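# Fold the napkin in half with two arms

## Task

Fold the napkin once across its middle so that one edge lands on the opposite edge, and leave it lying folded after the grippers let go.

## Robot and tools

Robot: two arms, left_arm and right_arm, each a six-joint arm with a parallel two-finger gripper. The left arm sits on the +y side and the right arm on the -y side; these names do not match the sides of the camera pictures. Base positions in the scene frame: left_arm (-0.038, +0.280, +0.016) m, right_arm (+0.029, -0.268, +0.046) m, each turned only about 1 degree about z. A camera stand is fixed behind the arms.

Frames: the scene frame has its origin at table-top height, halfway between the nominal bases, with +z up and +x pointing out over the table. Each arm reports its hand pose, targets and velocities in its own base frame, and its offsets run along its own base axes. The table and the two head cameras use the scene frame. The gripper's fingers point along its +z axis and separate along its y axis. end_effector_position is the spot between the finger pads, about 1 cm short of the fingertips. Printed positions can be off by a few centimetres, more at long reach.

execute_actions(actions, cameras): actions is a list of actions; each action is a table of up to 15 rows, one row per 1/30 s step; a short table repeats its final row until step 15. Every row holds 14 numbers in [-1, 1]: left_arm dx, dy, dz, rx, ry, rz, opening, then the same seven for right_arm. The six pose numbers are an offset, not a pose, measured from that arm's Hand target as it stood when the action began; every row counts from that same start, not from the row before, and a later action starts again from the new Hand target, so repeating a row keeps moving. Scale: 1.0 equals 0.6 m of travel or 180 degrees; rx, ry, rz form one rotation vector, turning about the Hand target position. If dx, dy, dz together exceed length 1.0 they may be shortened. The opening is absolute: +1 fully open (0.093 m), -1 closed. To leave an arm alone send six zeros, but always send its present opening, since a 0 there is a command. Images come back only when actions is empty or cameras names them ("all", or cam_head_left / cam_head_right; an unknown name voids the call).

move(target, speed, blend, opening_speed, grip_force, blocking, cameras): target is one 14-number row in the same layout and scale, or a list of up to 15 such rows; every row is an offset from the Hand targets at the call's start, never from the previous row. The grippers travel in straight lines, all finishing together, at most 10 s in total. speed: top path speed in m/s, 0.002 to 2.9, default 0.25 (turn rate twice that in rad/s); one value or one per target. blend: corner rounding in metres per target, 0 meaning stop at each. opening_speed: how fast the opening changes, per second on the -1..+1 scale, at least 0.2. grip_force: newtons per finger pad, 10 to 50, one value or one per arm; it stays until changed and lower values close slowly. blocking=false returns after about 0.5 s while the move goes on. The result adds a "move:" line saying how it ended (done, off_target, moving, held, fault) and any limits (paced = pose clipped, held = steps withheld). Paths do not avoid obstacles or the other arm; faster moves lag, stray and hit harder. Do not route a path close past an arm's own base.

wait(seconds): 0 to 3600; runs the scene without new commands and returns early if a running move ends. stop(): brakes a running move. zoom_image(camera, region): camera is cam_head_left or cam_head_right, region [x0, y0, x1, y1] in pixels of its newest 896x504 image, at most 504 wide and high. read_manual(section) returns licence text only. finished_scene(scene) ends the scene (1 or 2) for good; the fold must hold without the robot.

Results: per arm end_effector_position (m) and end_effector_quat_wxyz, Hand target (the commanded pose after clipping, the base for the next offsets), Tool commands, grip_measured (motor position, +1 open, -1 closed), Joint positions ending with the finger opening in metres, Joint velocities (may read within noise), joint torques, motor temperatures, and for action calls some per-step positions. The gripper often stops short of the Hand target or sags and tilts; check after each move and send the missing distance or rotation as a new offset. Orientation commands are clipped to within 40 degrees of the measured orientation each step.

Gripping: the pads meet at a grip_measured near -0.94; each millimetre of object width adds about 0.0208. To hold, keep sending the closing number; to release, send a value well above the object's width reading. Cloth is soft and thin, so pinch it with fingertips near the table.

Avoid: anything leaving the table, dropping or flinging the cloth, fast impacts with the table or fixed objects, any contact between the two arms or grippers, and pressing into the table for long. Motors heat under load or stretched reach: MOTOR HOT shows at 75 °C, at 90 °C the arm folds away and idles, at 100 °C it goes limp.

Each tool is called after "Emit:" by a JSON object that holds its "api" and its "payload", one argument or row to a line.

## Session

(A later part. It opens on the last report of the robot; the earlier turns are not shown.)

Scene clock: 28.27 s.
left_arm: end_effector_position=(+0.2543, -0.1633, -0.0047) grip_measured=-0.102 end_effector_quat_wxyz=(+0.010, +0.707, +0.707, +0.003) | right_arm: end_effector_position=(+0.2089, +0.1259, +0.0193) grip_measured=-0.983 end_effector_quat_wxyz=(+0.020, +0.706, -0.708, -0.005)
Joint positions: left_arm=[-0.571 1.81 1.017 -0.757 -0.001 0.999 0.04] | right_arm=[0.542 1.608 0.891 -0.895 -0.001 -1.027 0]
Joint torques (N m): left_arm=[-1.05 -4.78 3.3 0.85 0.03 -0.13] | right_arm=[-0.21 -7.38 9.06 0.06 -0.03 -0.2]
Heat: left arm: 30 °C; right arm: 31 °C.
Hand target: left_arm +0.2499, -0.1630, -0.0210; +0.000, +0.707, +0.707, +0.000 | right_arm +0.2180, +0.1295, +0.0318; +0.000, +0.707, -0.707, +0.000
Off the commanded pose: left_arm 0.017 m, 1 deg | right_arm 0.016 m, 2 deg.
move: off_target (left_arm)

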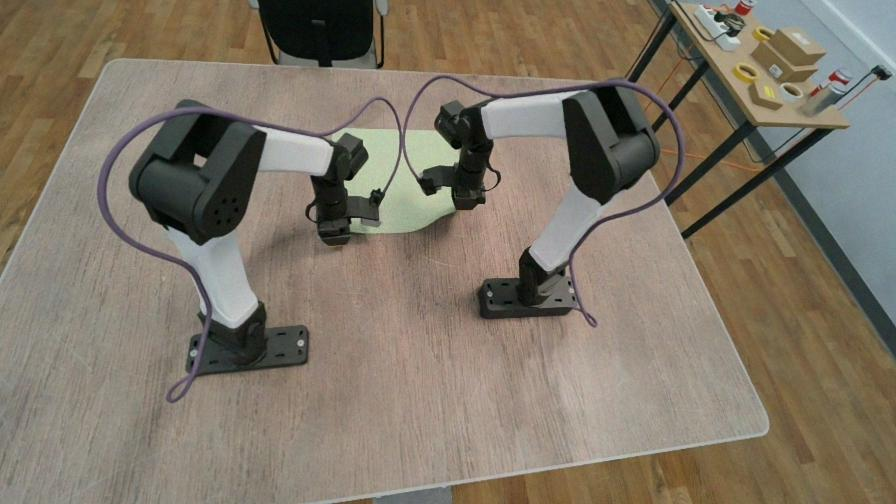

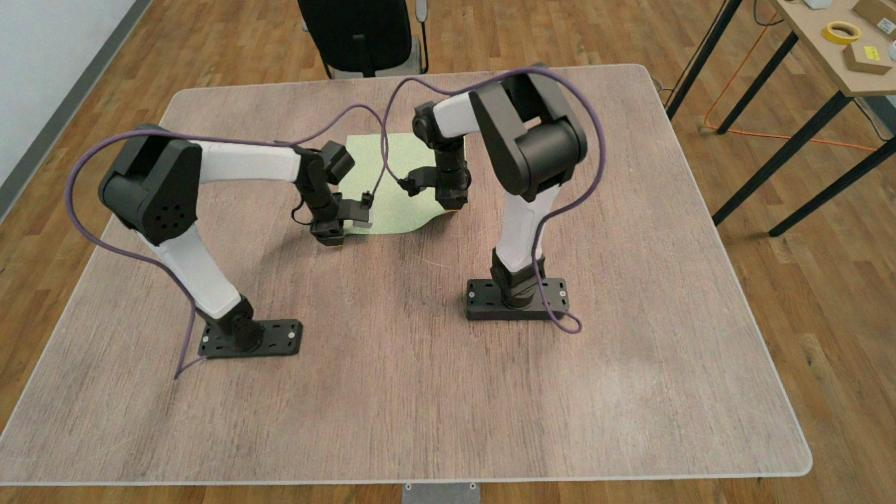

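Emit:
{"api": "move", "payload": {
  "target": [
    [0, 0, -0.003, 0, 0, 0, -1, 0, 0, 0, 0, 0, 0, -1],
    [0.015, 0, 0.12, 0, 0, 0, -1, 0, 0, 0, 0, 0, 0, -1]
  ],
  "speed": [0.05, 0.12],
  "opening_speed": 0.8,
  "cameras": ["all"]
}}

Emit:
{"api": "zoom_image", "payload": {
  "camera": "cam_head_left",
  "region": [280, 110, 500, 250]
}}

Scene clock: 31.60 s.
left_arm: end_effector_position=(+0.2511, -0.1605, +0.0365) grip_measured=-0.984 end_effector_quat_wxyz=(-0.020, +0.707, +0.707, -0.002) | right_arm: end_effector_position=(+0.2088, +0.1258, +0.0193) grip_measured=-0.983 end_effector_quat_wxyz=(+0.020, +0.706, -0.708, -0.005)
Joint positions: left_arm=[-0.571 1.774 1.154 -0.991 -0.004 0.999 0] | right_arm=[0.542 1.608 0.891 -0.896 -0.001 -1.027 0]
Joint torques (N m): left_arm=[0.38 -10.89 8.84 0.03 0.03 0.04] | right_arm=[-0.1 -7.38 9.01 0.08 -0.04 -0.23]
Heat: left arm: 30 °C; right arm: 31 °C.
Hand target: left_arm +0.2590, -0.1630, +0.0511; +0.000, +0.707, +0.707, +0.000 | right_arm +0.2180, +0.1295, +0.0318; +0.000, +0.707, -0.707, +0.000
Off the commanded pose: left_arm 0.017 m, 2 deg | right_arm 0.016 m, 2 deg.
move: off_target (left_arm)

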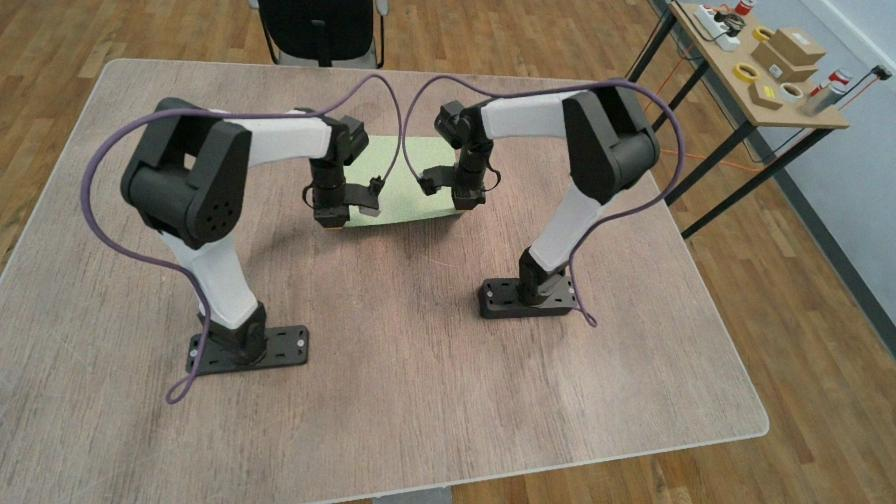

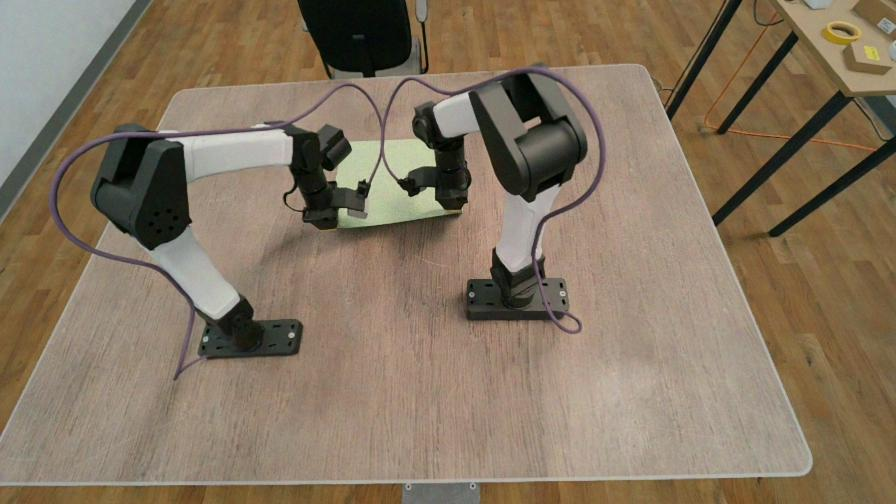

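Scaled by 2.291 from the camera's image (finer frame: 1280x720).

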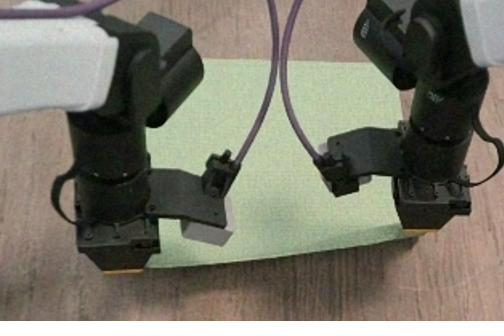

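Emit:
{"api": "zoom_image", "payload": {
  "camera": "cam_head_left",
  "region": [340, 110, 480, 200]
}}

Emit:
{"api": "zoom_image", "payload": {
  "camera": "cam_head_right",
  "region": [330, 110, 470, 200]
}}

Scaled by 3.600 from the camera's image (finer frame: 1280x720).

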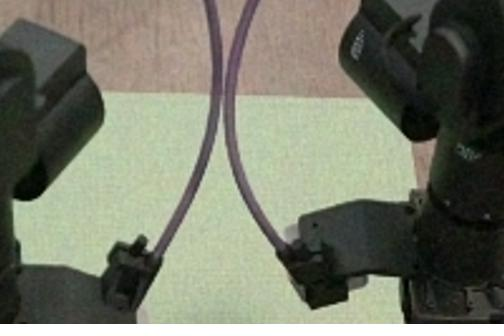

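Scaled by 3.600 from the camera's image (finer frame: 1280x720).

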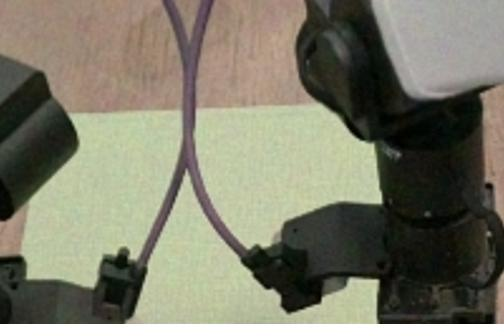

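Emit:
{"api": "move", "payload": {
  "target": [
    [0.0588,-0.0014,0.0633,0,0,0,-1,0.0528,0,0.045,0,0,0,-1],
    [0.147,-0.0035,0.13,0,-0.02,0,-1,0.132,0,0.1117,0,-0.01,0,-1],
    [0.245,-0.006,0.155,0,-0.05,0,-1,0.22,0,0.1367,0,-0.03,0,-1],
    [0.343,-0.008,0.1267,0,-0.09,0,-1,0.308,0,0.1083,0,-0.055,0,-1],
    [0.4312,-0.01,0.055,0,-0.12,0,-1,0.3872,0,0.0367,0,-0.075,0,-1],
    [0.49,-0.0117,-0.0367,0,-0.139,0,-1,0.44,0,-0.055,0,-0.083,0,-1]
  ],
  "speed": 0.15,
  "blend": 0.03,
  "cameras": ["all"]
}}

Emit:
{"api": "zoom_image", "payload": {
  "camera": "cam_head_left",
  "region": [300, 90, 500, 210]
}}

Emit:
{"api": "zoom_image", "payload": {
  "camera": "cam_head_right",
  "region": [300, 90, 500, 210]
}}

Scene clock: 36.87 s.
left_arm: end_effector_position=(+0.5407, -0.1728, +0.0311) grip_measured=-0.984 end_effector_quat_wxyz=(+0.147, +0.693, +0.691, +0.142) | right_arm: end_effector_position=(+0.4713, +0.1323, +0.0048) grip_measured=-0.983 end_effector_quat_wxyz=(-0.092, +0.701, -0.702, +0.081)
Joint positions: left_arm=[-0.348 2.457 2.111 -0.834 -0.131 1.251 0] | right_arm=[0.293 2.275 1.733 -0.789 0.056 -1.284 0]
Joint torques (N m): left_arm=[0.4 -12.31 10.47 1.37 -0.16 0.02] | right_arm=[-0.39 -8.5 10.18 0.91 0.13 -0.17]
Motor temperatures (°C): left_arm=[23 31 25 26 21 21 21] | right_arm=[22 32 28 25 21 23 21]
Heat: left arm: 31 °C; right arm: 32 °C.
Hand target: left_arm +0.5529, -0.1700, +0.0290; +0.153, +0.690, +0.691, +0.153 | right_arm +0.4821, +0.1294, -0.0012; -0.092, +0.701, -0.701, +0.092
Off the commanded pose: left_arm 0.013 m, 2 deg | right_arm 0.013 m, 1 deg.
move: off_target (left_arm, right_arm); blend cut to 0.0261 m at target 1

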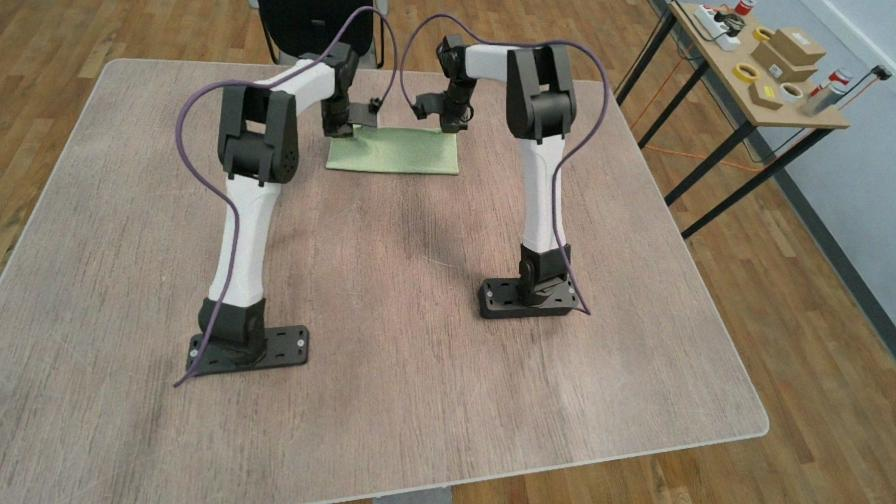

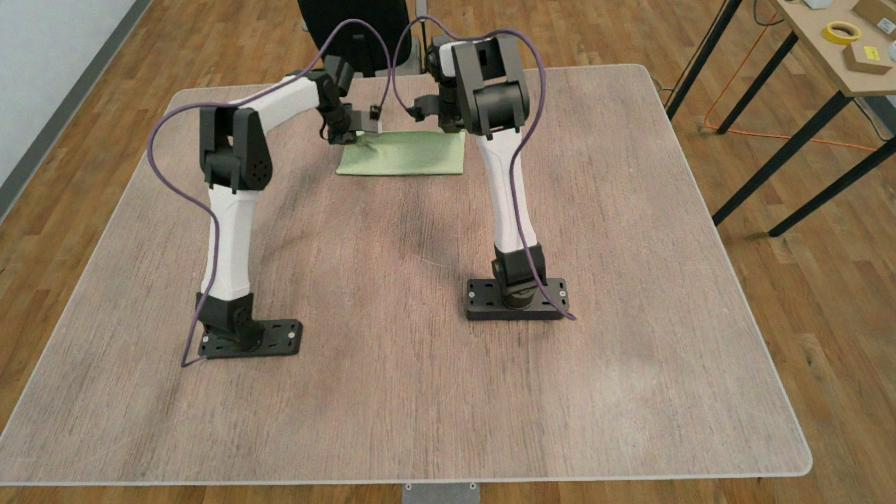

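Scaled by 2.520 from the camera's image (finer frame: 1280x720).

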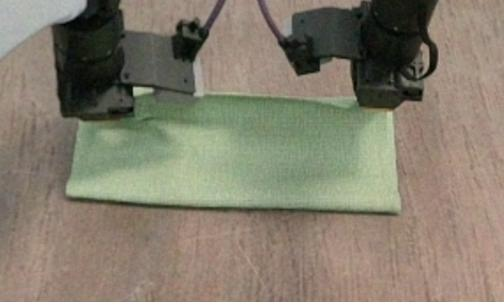

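Scaled by 2.520 from the camera's image (finer frame: 1280x720).

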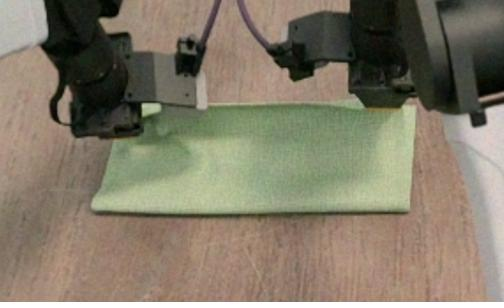

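Emit:
{"api": "zoom_image", "payload": {
  "camera": "cam_head_left",
  "region": [318, 110, 398, 160]
}}

Emit:
{"api": "zoom_image", "payload": {
  "camera": "cam_head_left",
  "region": [398, 110, 478, 160]
}}

Emit:
{"api": "zoom_image", "payload": {
  "camera": "cam_head_right",
  "region": [330, 110, 410, 160]
}}

Emit:
{"api": "zoom_image", "payload": {
  "camera": "cam_head_right",
  "region": [398, 110, 478, 160]
}}

Scaled by 6.300 from the camera's image (finer frame: 1280x720).

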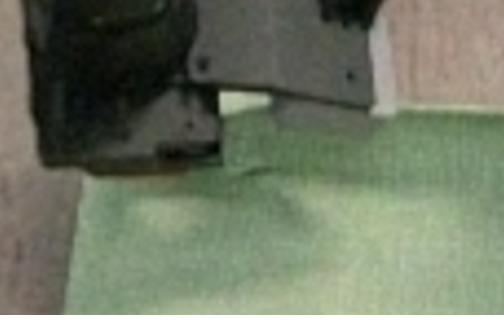

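Scaled by 6.300 from the camera's image (finer frame: 1280x720).

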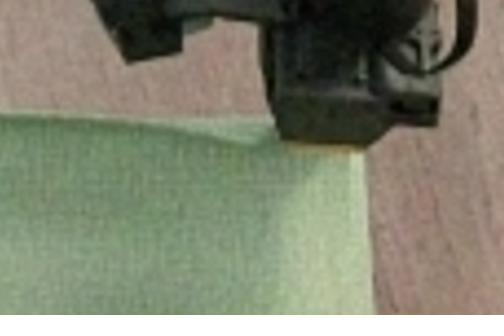

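Scaled by 6.300 from the camera's image (finer frame: 1280x720).

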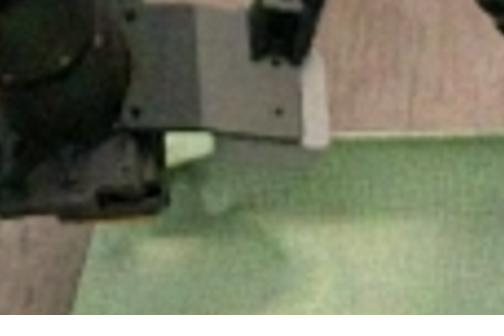

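Scaled by 6.300 from the camera's image (finer frame: 1280x720).

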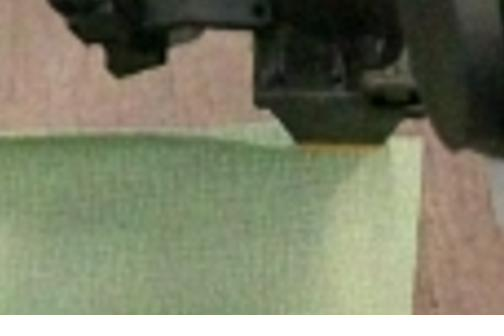

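Emit:
{"api": "move", "payload": {
  "target": [0.0775, 0, -0.02, 0, -0.0556, 0, -1, 0.0367, 0, -0.028, 0, 0, 0, -1],
  "speed": 0.1,
  "cameras": ["all"]
}}

Emit:
{"api": "zoom_image", "payload": {
  "camera": "cam_head_left",
  "region": [318, 95, 478, 195]
}}

Emit:
{"api": "zoom_image", "payload": {
  "camera": "cam_head_right",
  "region": [328, 95, 488, 195]
}}

Scene clock: 40.10 s.
left_arm: end_effector_position=(+0.5868, -0.1735, +0.0163) grip_measured=-0.984 end_effector_quat_wxyz=(+0.205, +0.679, +0.676, +0.200) | right_arm: end_effector_position=(+0.4972, +0.1333, -0.0107) grip_measured=-0.983 end_effector_quat_wxyz=(-0.098, +0.701, -0.701, +0.086)
Joint positions: left_arm=[-0.335 2.531 2.112 -0.595 -0.173 1.29 0] | right_arm=[0.28 2.383 1.855 -0.788 0.056 -1.297 0]
Joint torques (N m): left_arm=[0.34 -13.12 10.85 1.76 -0.19 0] | right_arm=[-0.31 -9.21 10.51 0.79 0.14 -0.19]
Heat: left arm: 32 °C; right arm: 33 °C.
Hand target: left_arm +0.5995, -0.1700, +0.0170; +0.213, +0.674, +0.675, +0.213 | right_arm +0.5040, +0.1295, -0.0179; -0.092, +0.701, -0.701, +0.092
Off the commanded pose: left_arm 0.013 m, 2 deg | right_arm 0.011 m, 1 deg.
move: off_target (left_arm, right_arm)

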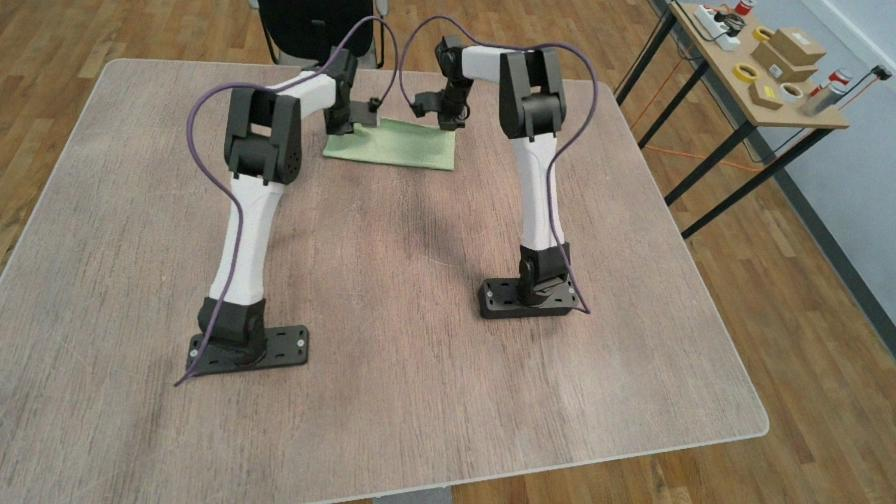

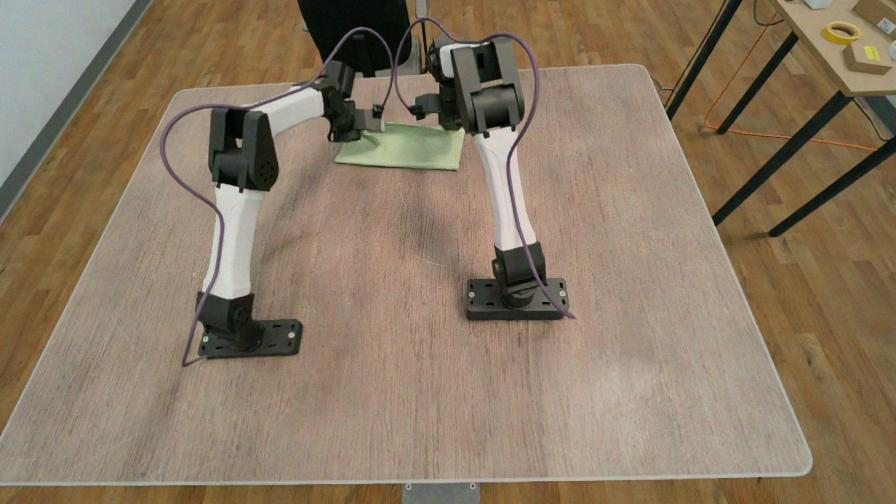

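Scaled by 3.150 from the camera's image (finer frame: 1280x720).

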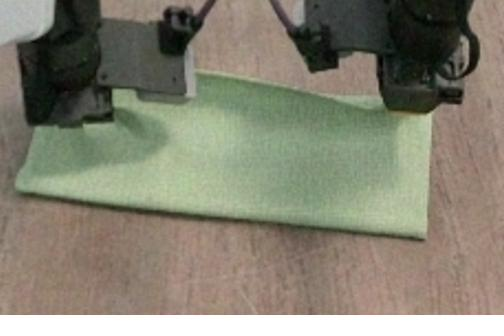

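Scaled by 3.150 from the camera's image (finer frame: 1280x720).

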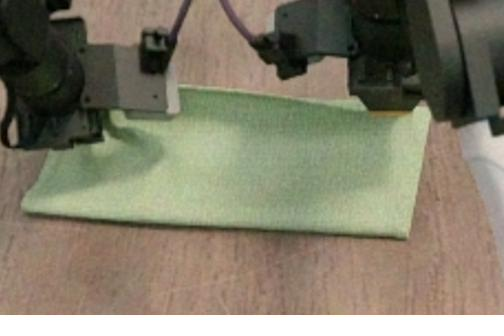

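Emit:
{"api": "zoom_image", "payload": {
  "camera": "cam_head_left",
  "region": [316, 100, 386, 150]
}}

Emit:
{"api": "zoom_image", "payload": {
  "camera": "cam_head_right",
  "region": [328, 100, 398, 150]
}}

Emit:
{"api": "zoom_image", "payload": {
  "camera": "cam_head_left",
  "region": [390, 100, 460, 150]
}}

Scaled by 7.200 from the camera's image (finer frame: 1280x720).

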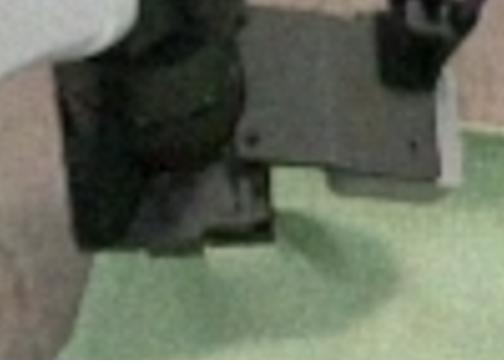

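Scaled by 7.200 from the camera's image (finer frame: 1280x720).

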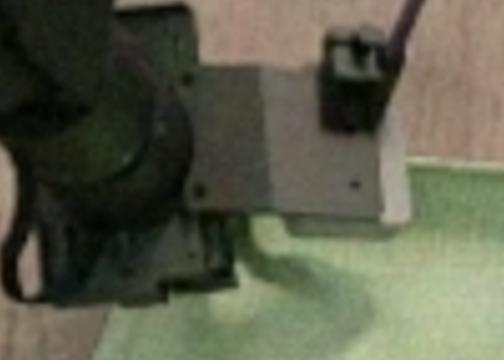

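Scaled by 7.200 from the camera's image (finer frame: 1280x720).

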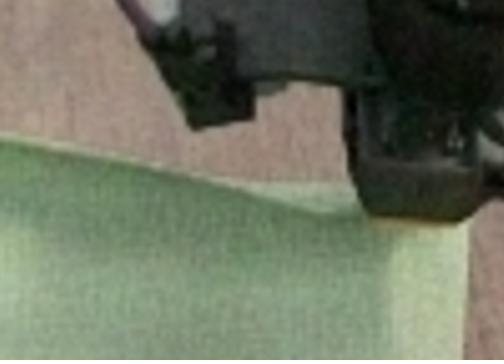

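Emit:
{"api": "move", "payload": {
  "target": [
    [0, 0, -0.022, 0, 0, 0, -1, 0.0117, 0, -0.025, 0, 0, 0, -1],
    [0, 0, -0.022, 0, 0, 0, -0.2, 0.0117, 0, -0.025, 0, 0, 0, -0.2]
  ],
  "speed": 0.06,
  "opening_speed": 0.8,
  "cameras": ["all"]
}}

Emit:
{"api": "zoom_image", "payload": {
  "camera": "cam_head_left",
  "region": [318, 95, 478, 195]
}}

Emit:
{"api": "zoom_image", "payload": {
  "camera": "cam_head_right",
  "region": [328, 95, 488, 195]
}}

Scene clock: 43.97 s.
left_arm: end_effector_position=(+0.5974, -0.1757, +0.0153) grip_measured=-0.203 end_effector_quat_wxyz=(+0.222, +0.672, +0.673, +0.213) | right_arm: end_effector_position=(+0.5018, +0.1324, -0.0261) grip_measured=-0.203 end_effector_quat_wxyz=(-0.092, +0.701, -0.702, +0.084)
Joint positions: left_arm=[-0.335 2.547 2.112 -0.533 -0.182 1.291 0.035] | right_arm=[0.276 2.432 1.884 -0.78 0.056 -1.301 0.035]
Joint torques (N m): left_arm=[0.39 -13.22 8.8 1.55 -0.11 0] | right_arm=[-0.32 -9.39 10.19 0.87 0.1 -0.15]
Heat: left arm: 33 °C; right arm: 34 °C.
Hand target: left_arm +0.5995, -0.1700, +0.0039; +0.213, +0.674, +0.675, +0.213 | right_arm +0.5111, +0.1295, -0.0329; -0.092, +0.701, -0.701, +0.092
Off the commanded pose: left_arm 0.013 m, 1 deg | right_arm 0.012 m, 1 deg.
move: off_target (left_arm, right_arm); target 2's new opening was sent with left_arm's hand 0.012 m and 1 deg from that target

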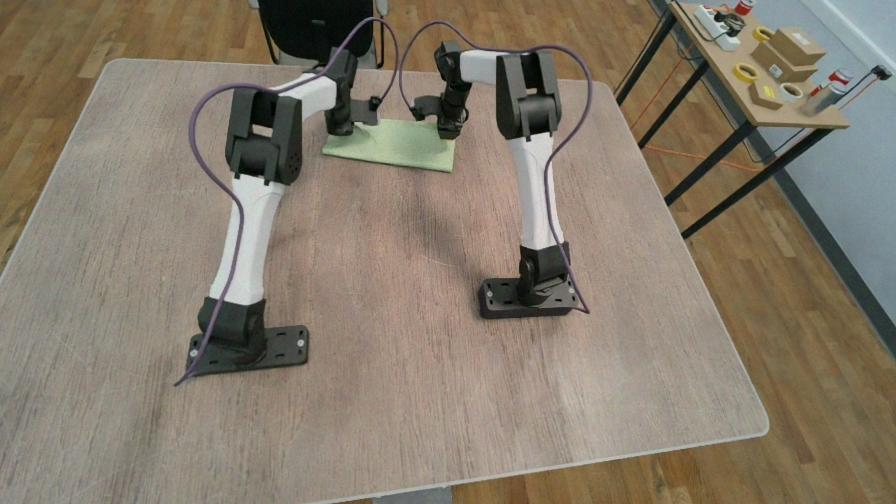

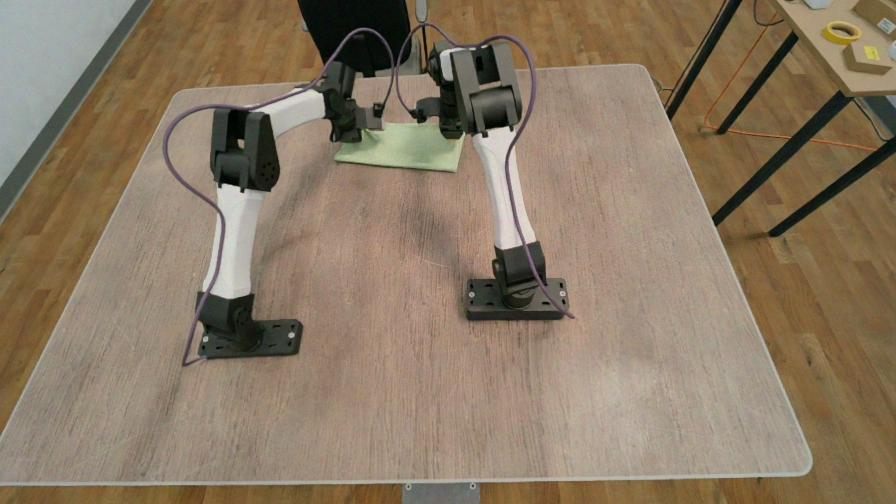

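Scaled by 3.150 from the camera's image (finer frame: 1280x720).

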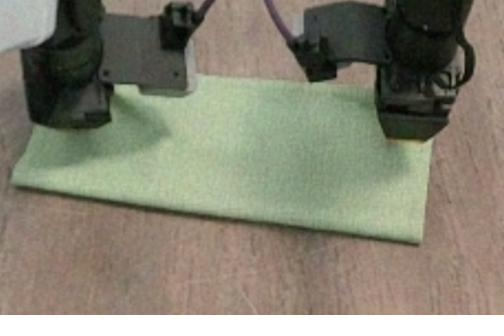

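Scaled by 3.150 from the camera's image (finer frame: 1280x720).

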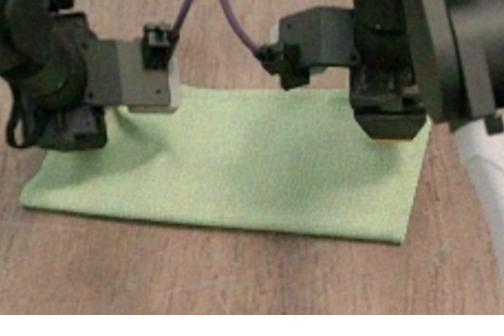

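Emit:
{"api": "move", "payload": {
  "target": [
    [-0.07, 0, 0.11, 0, 0, 0, -0.2, -0.03, 0, 0.11, 0, 0, 0, -0.2],
    [-0.42, 0, 0.24, 0, 0.15, 0, -0.2, -0.4, 0, 0.24, 0, 0.08, 0, -0.2]
  ],
  "speed": [0.1, 0.3],
  "blend": 0.02,
  "cameras": ["all"]
}}

Emit:
{"api": "zoom_image", "payload": {
  "camera": "cam_head_left",
  "region": [318, 95, 478, 195]
}}

Emit:
{"api": "zoom_image", "payload": {
  "camera": "cam_head_right",
  "region": [328, 95, 488, 195]
}}

Scene clock: 46.73 s.
left_arm: end_effector_position=(+0.3558, -0.1695, +0.1356) grip_measured=-0.202 end_effector_quat_wxyz=(+0.039, +0.706, +0.705, +0.052) | right_arm: end_effector_position=(+0.2790, +0.1291, +0.1046) grip_measured=-0.202 end_effector_quat_wxyz=(+0.002, +0.709, -0.705, +0.008)
Joint positions: left_arm=[-0.477 1.944 1.771 -1.29 -0.075 1.1 0.035] | right_arm=[0.442 1.71 1.358 -1.219 0.016 -1.133 0.035]
Joint torques (N m): left_arm=[-0.95 -14.63 5.61 0.39 0.06 -0.14] | right_arm=[0.62 -9.52 5.7 0.2 -0.13 0.01]
Heat: left arm: 34 °C; right arm: 35 °C.
Hand target: left_arm +0.3475, -0.1702, +0.1479; +0.049, +0.705, +0.706, +0.050 | right_arm +0.2712, +0.1295, +0.1111; -0.003, +0.707, -0.707, +0.003
Off the commanded pose: left_arm 0.015 m, 1 deg | right_arm 0.010 m, 1 deg.
move: off_target (left_arm)

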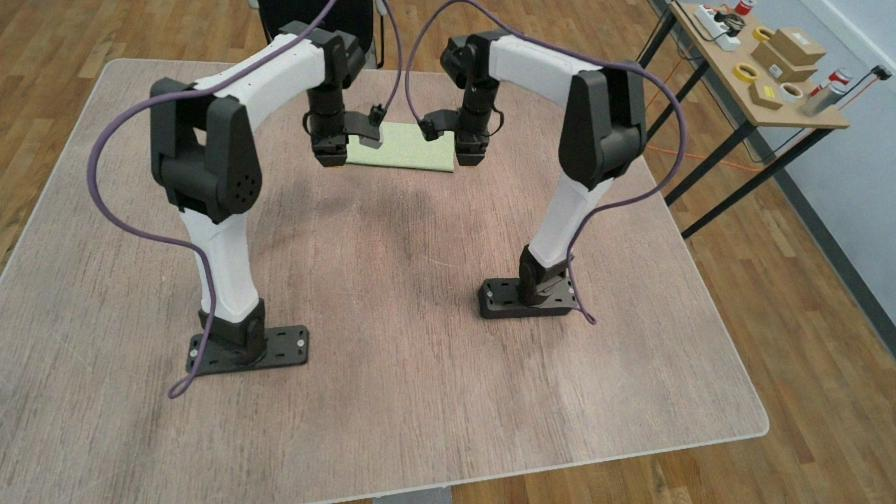

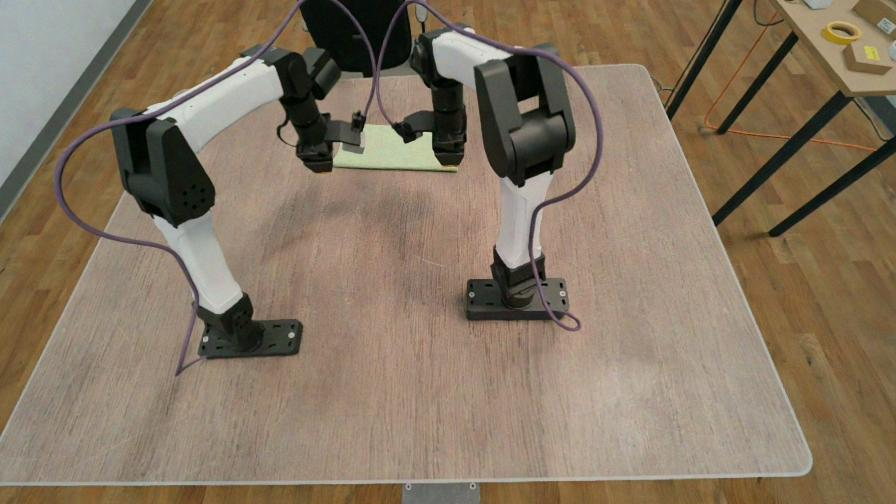

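Scaled by 3.150 from the camera's image (finer frame: 1280x720).

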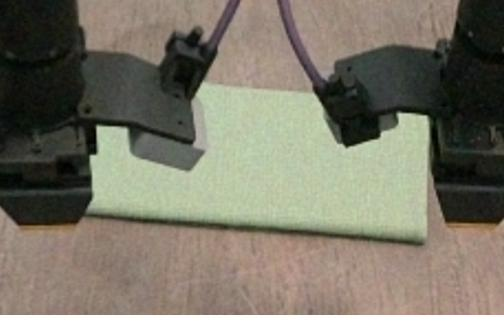

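Scaled by 3.150 from the camera's image (finer frame: 1280x720).

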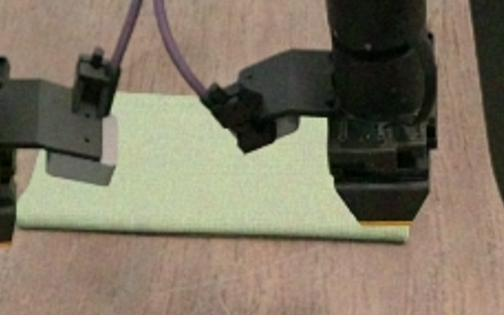

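Emit:
{"api": "move", "payload": {
  "target": [-0.25, 0.25, 0.05, 0, 0, 0, -0.2, -0.12, -0.3, 0.05, 0, 0, 0, -0.2],
  "speed": 0.35,
  "cameras": ["all"]
}}

Emit:
{"api": "zoom_image", "payload": {
  "camera": "cam_head_left",
  "region": [318, 95, 478, 195]
}}

Emit:
{"api": "zoom_image", "payload": {
  "camera": "cam_head_right",
  "region": [328, 95, 488, 195]
}}

Scene clock: 48.80 s.
left_arm: end_effector_position=(+0.2031, -0.0209, +0.1779) grip_measured=-0.202 end_effector_quat_wxyz=(+0.049, +0.704, +0.706, +0.055) | right_arm: end_effector_position=(+0.1997, -0.0518, +0.1366) grip_measured=-0.202 end_effector_quat_wxyz=(+0.004, +0.706, -0.708, +0.002)
Joint positions: left_arm=[-0.124 1.197 1.191 -1.419 -0.026 1.446 0.035] | right_arm=[-0.245 1.32 1.118 -1.37 0.01 -1.812 0.035]
Joint torques (N m): left_arm=[0.31 -4.49 5.85 0.51 0.08 0.06] | right_arm=[-0.18 -4.34 7.65 0.13 -0.12 -0.2]
Heat: left arm: 34 °C; right arm: 35 °C.
Hand target: left_arm +0.1975, -0.0201, +0.1779; +0.049, +0.705, +0.706, +0.050 | right_arm +0.1990, -0.0505, +0.1410; -0.003, +0.707, -0.707, +0.003
Off the commanded pose: left_arm 0.006 m, 1 deg | right_arm 0.005 m, 1 deg.
move: done

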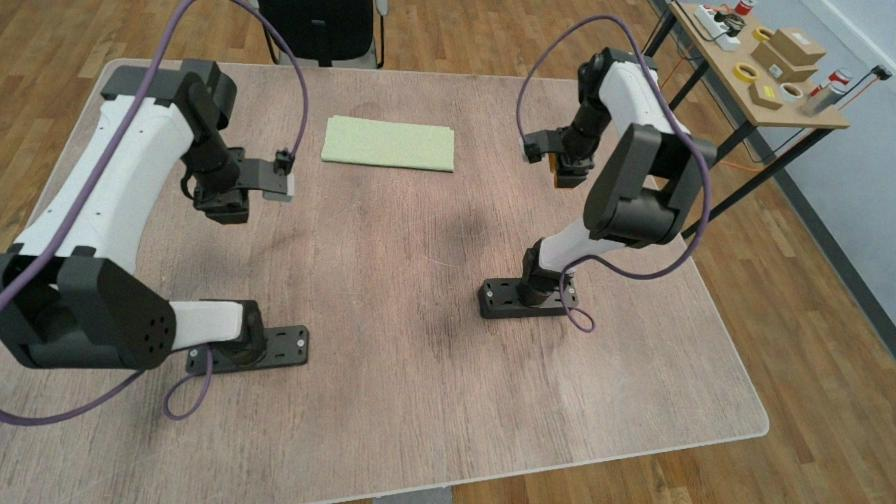

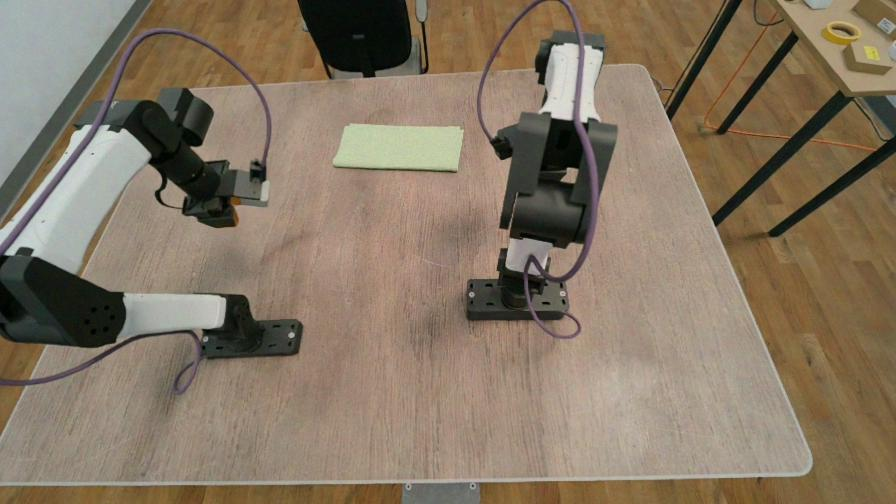

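Scaled by 3.150 from the camera's image (finer frame: 1280x720).

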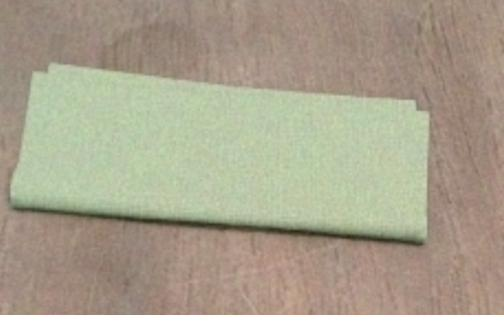

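Scaled by 3.150 from the camera's image (finer frame: 1280x720).

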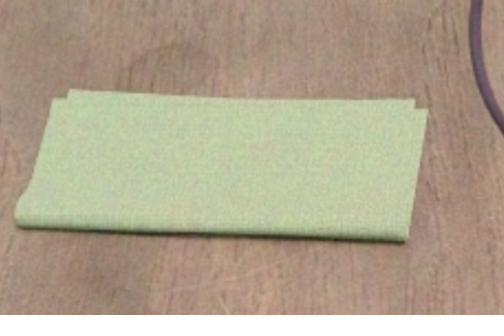

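Emit:
{"api": "zoom_image", "payload": {
  "camera": "cam_head_left",
  "region": [315, 105, 375, 148]
}}

Emit:
{"api": "zoom_image", "payload": {
  "camera": "cam_head_left",
  "region": [405, 115, 465, 158]
}}

Emit:
{"api": "zoom_image", "payload": {
  "camera": "cam_head_right",
  "region": [415, 115, 475, 158]
}}

Scaled by 8.400 from the camera's image (finer frame: 1280x720).

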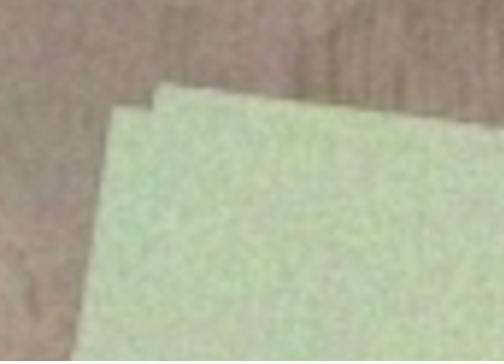

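Scaled by 8.400 from the camera's image (finer frame: 1280x720).

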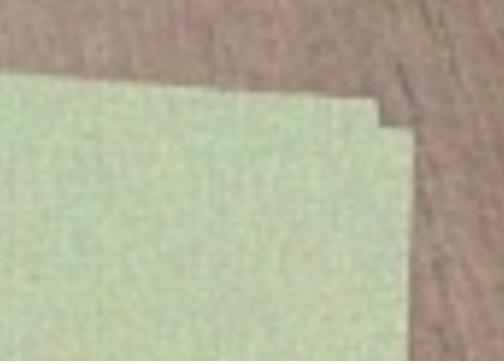

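Scaled by 8.400 from the camera's image (finer frame: 1280x720).

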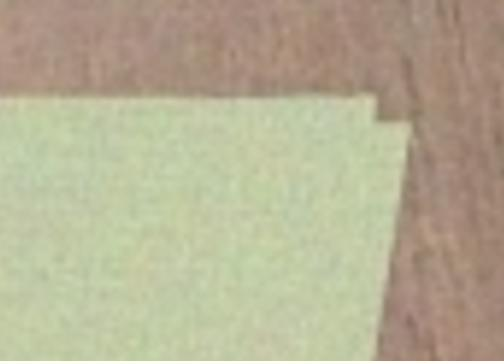

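Emit:
{"api": "finished_scene", "payload": {
  "scene": 1
}}

The scene is finished: the task was done.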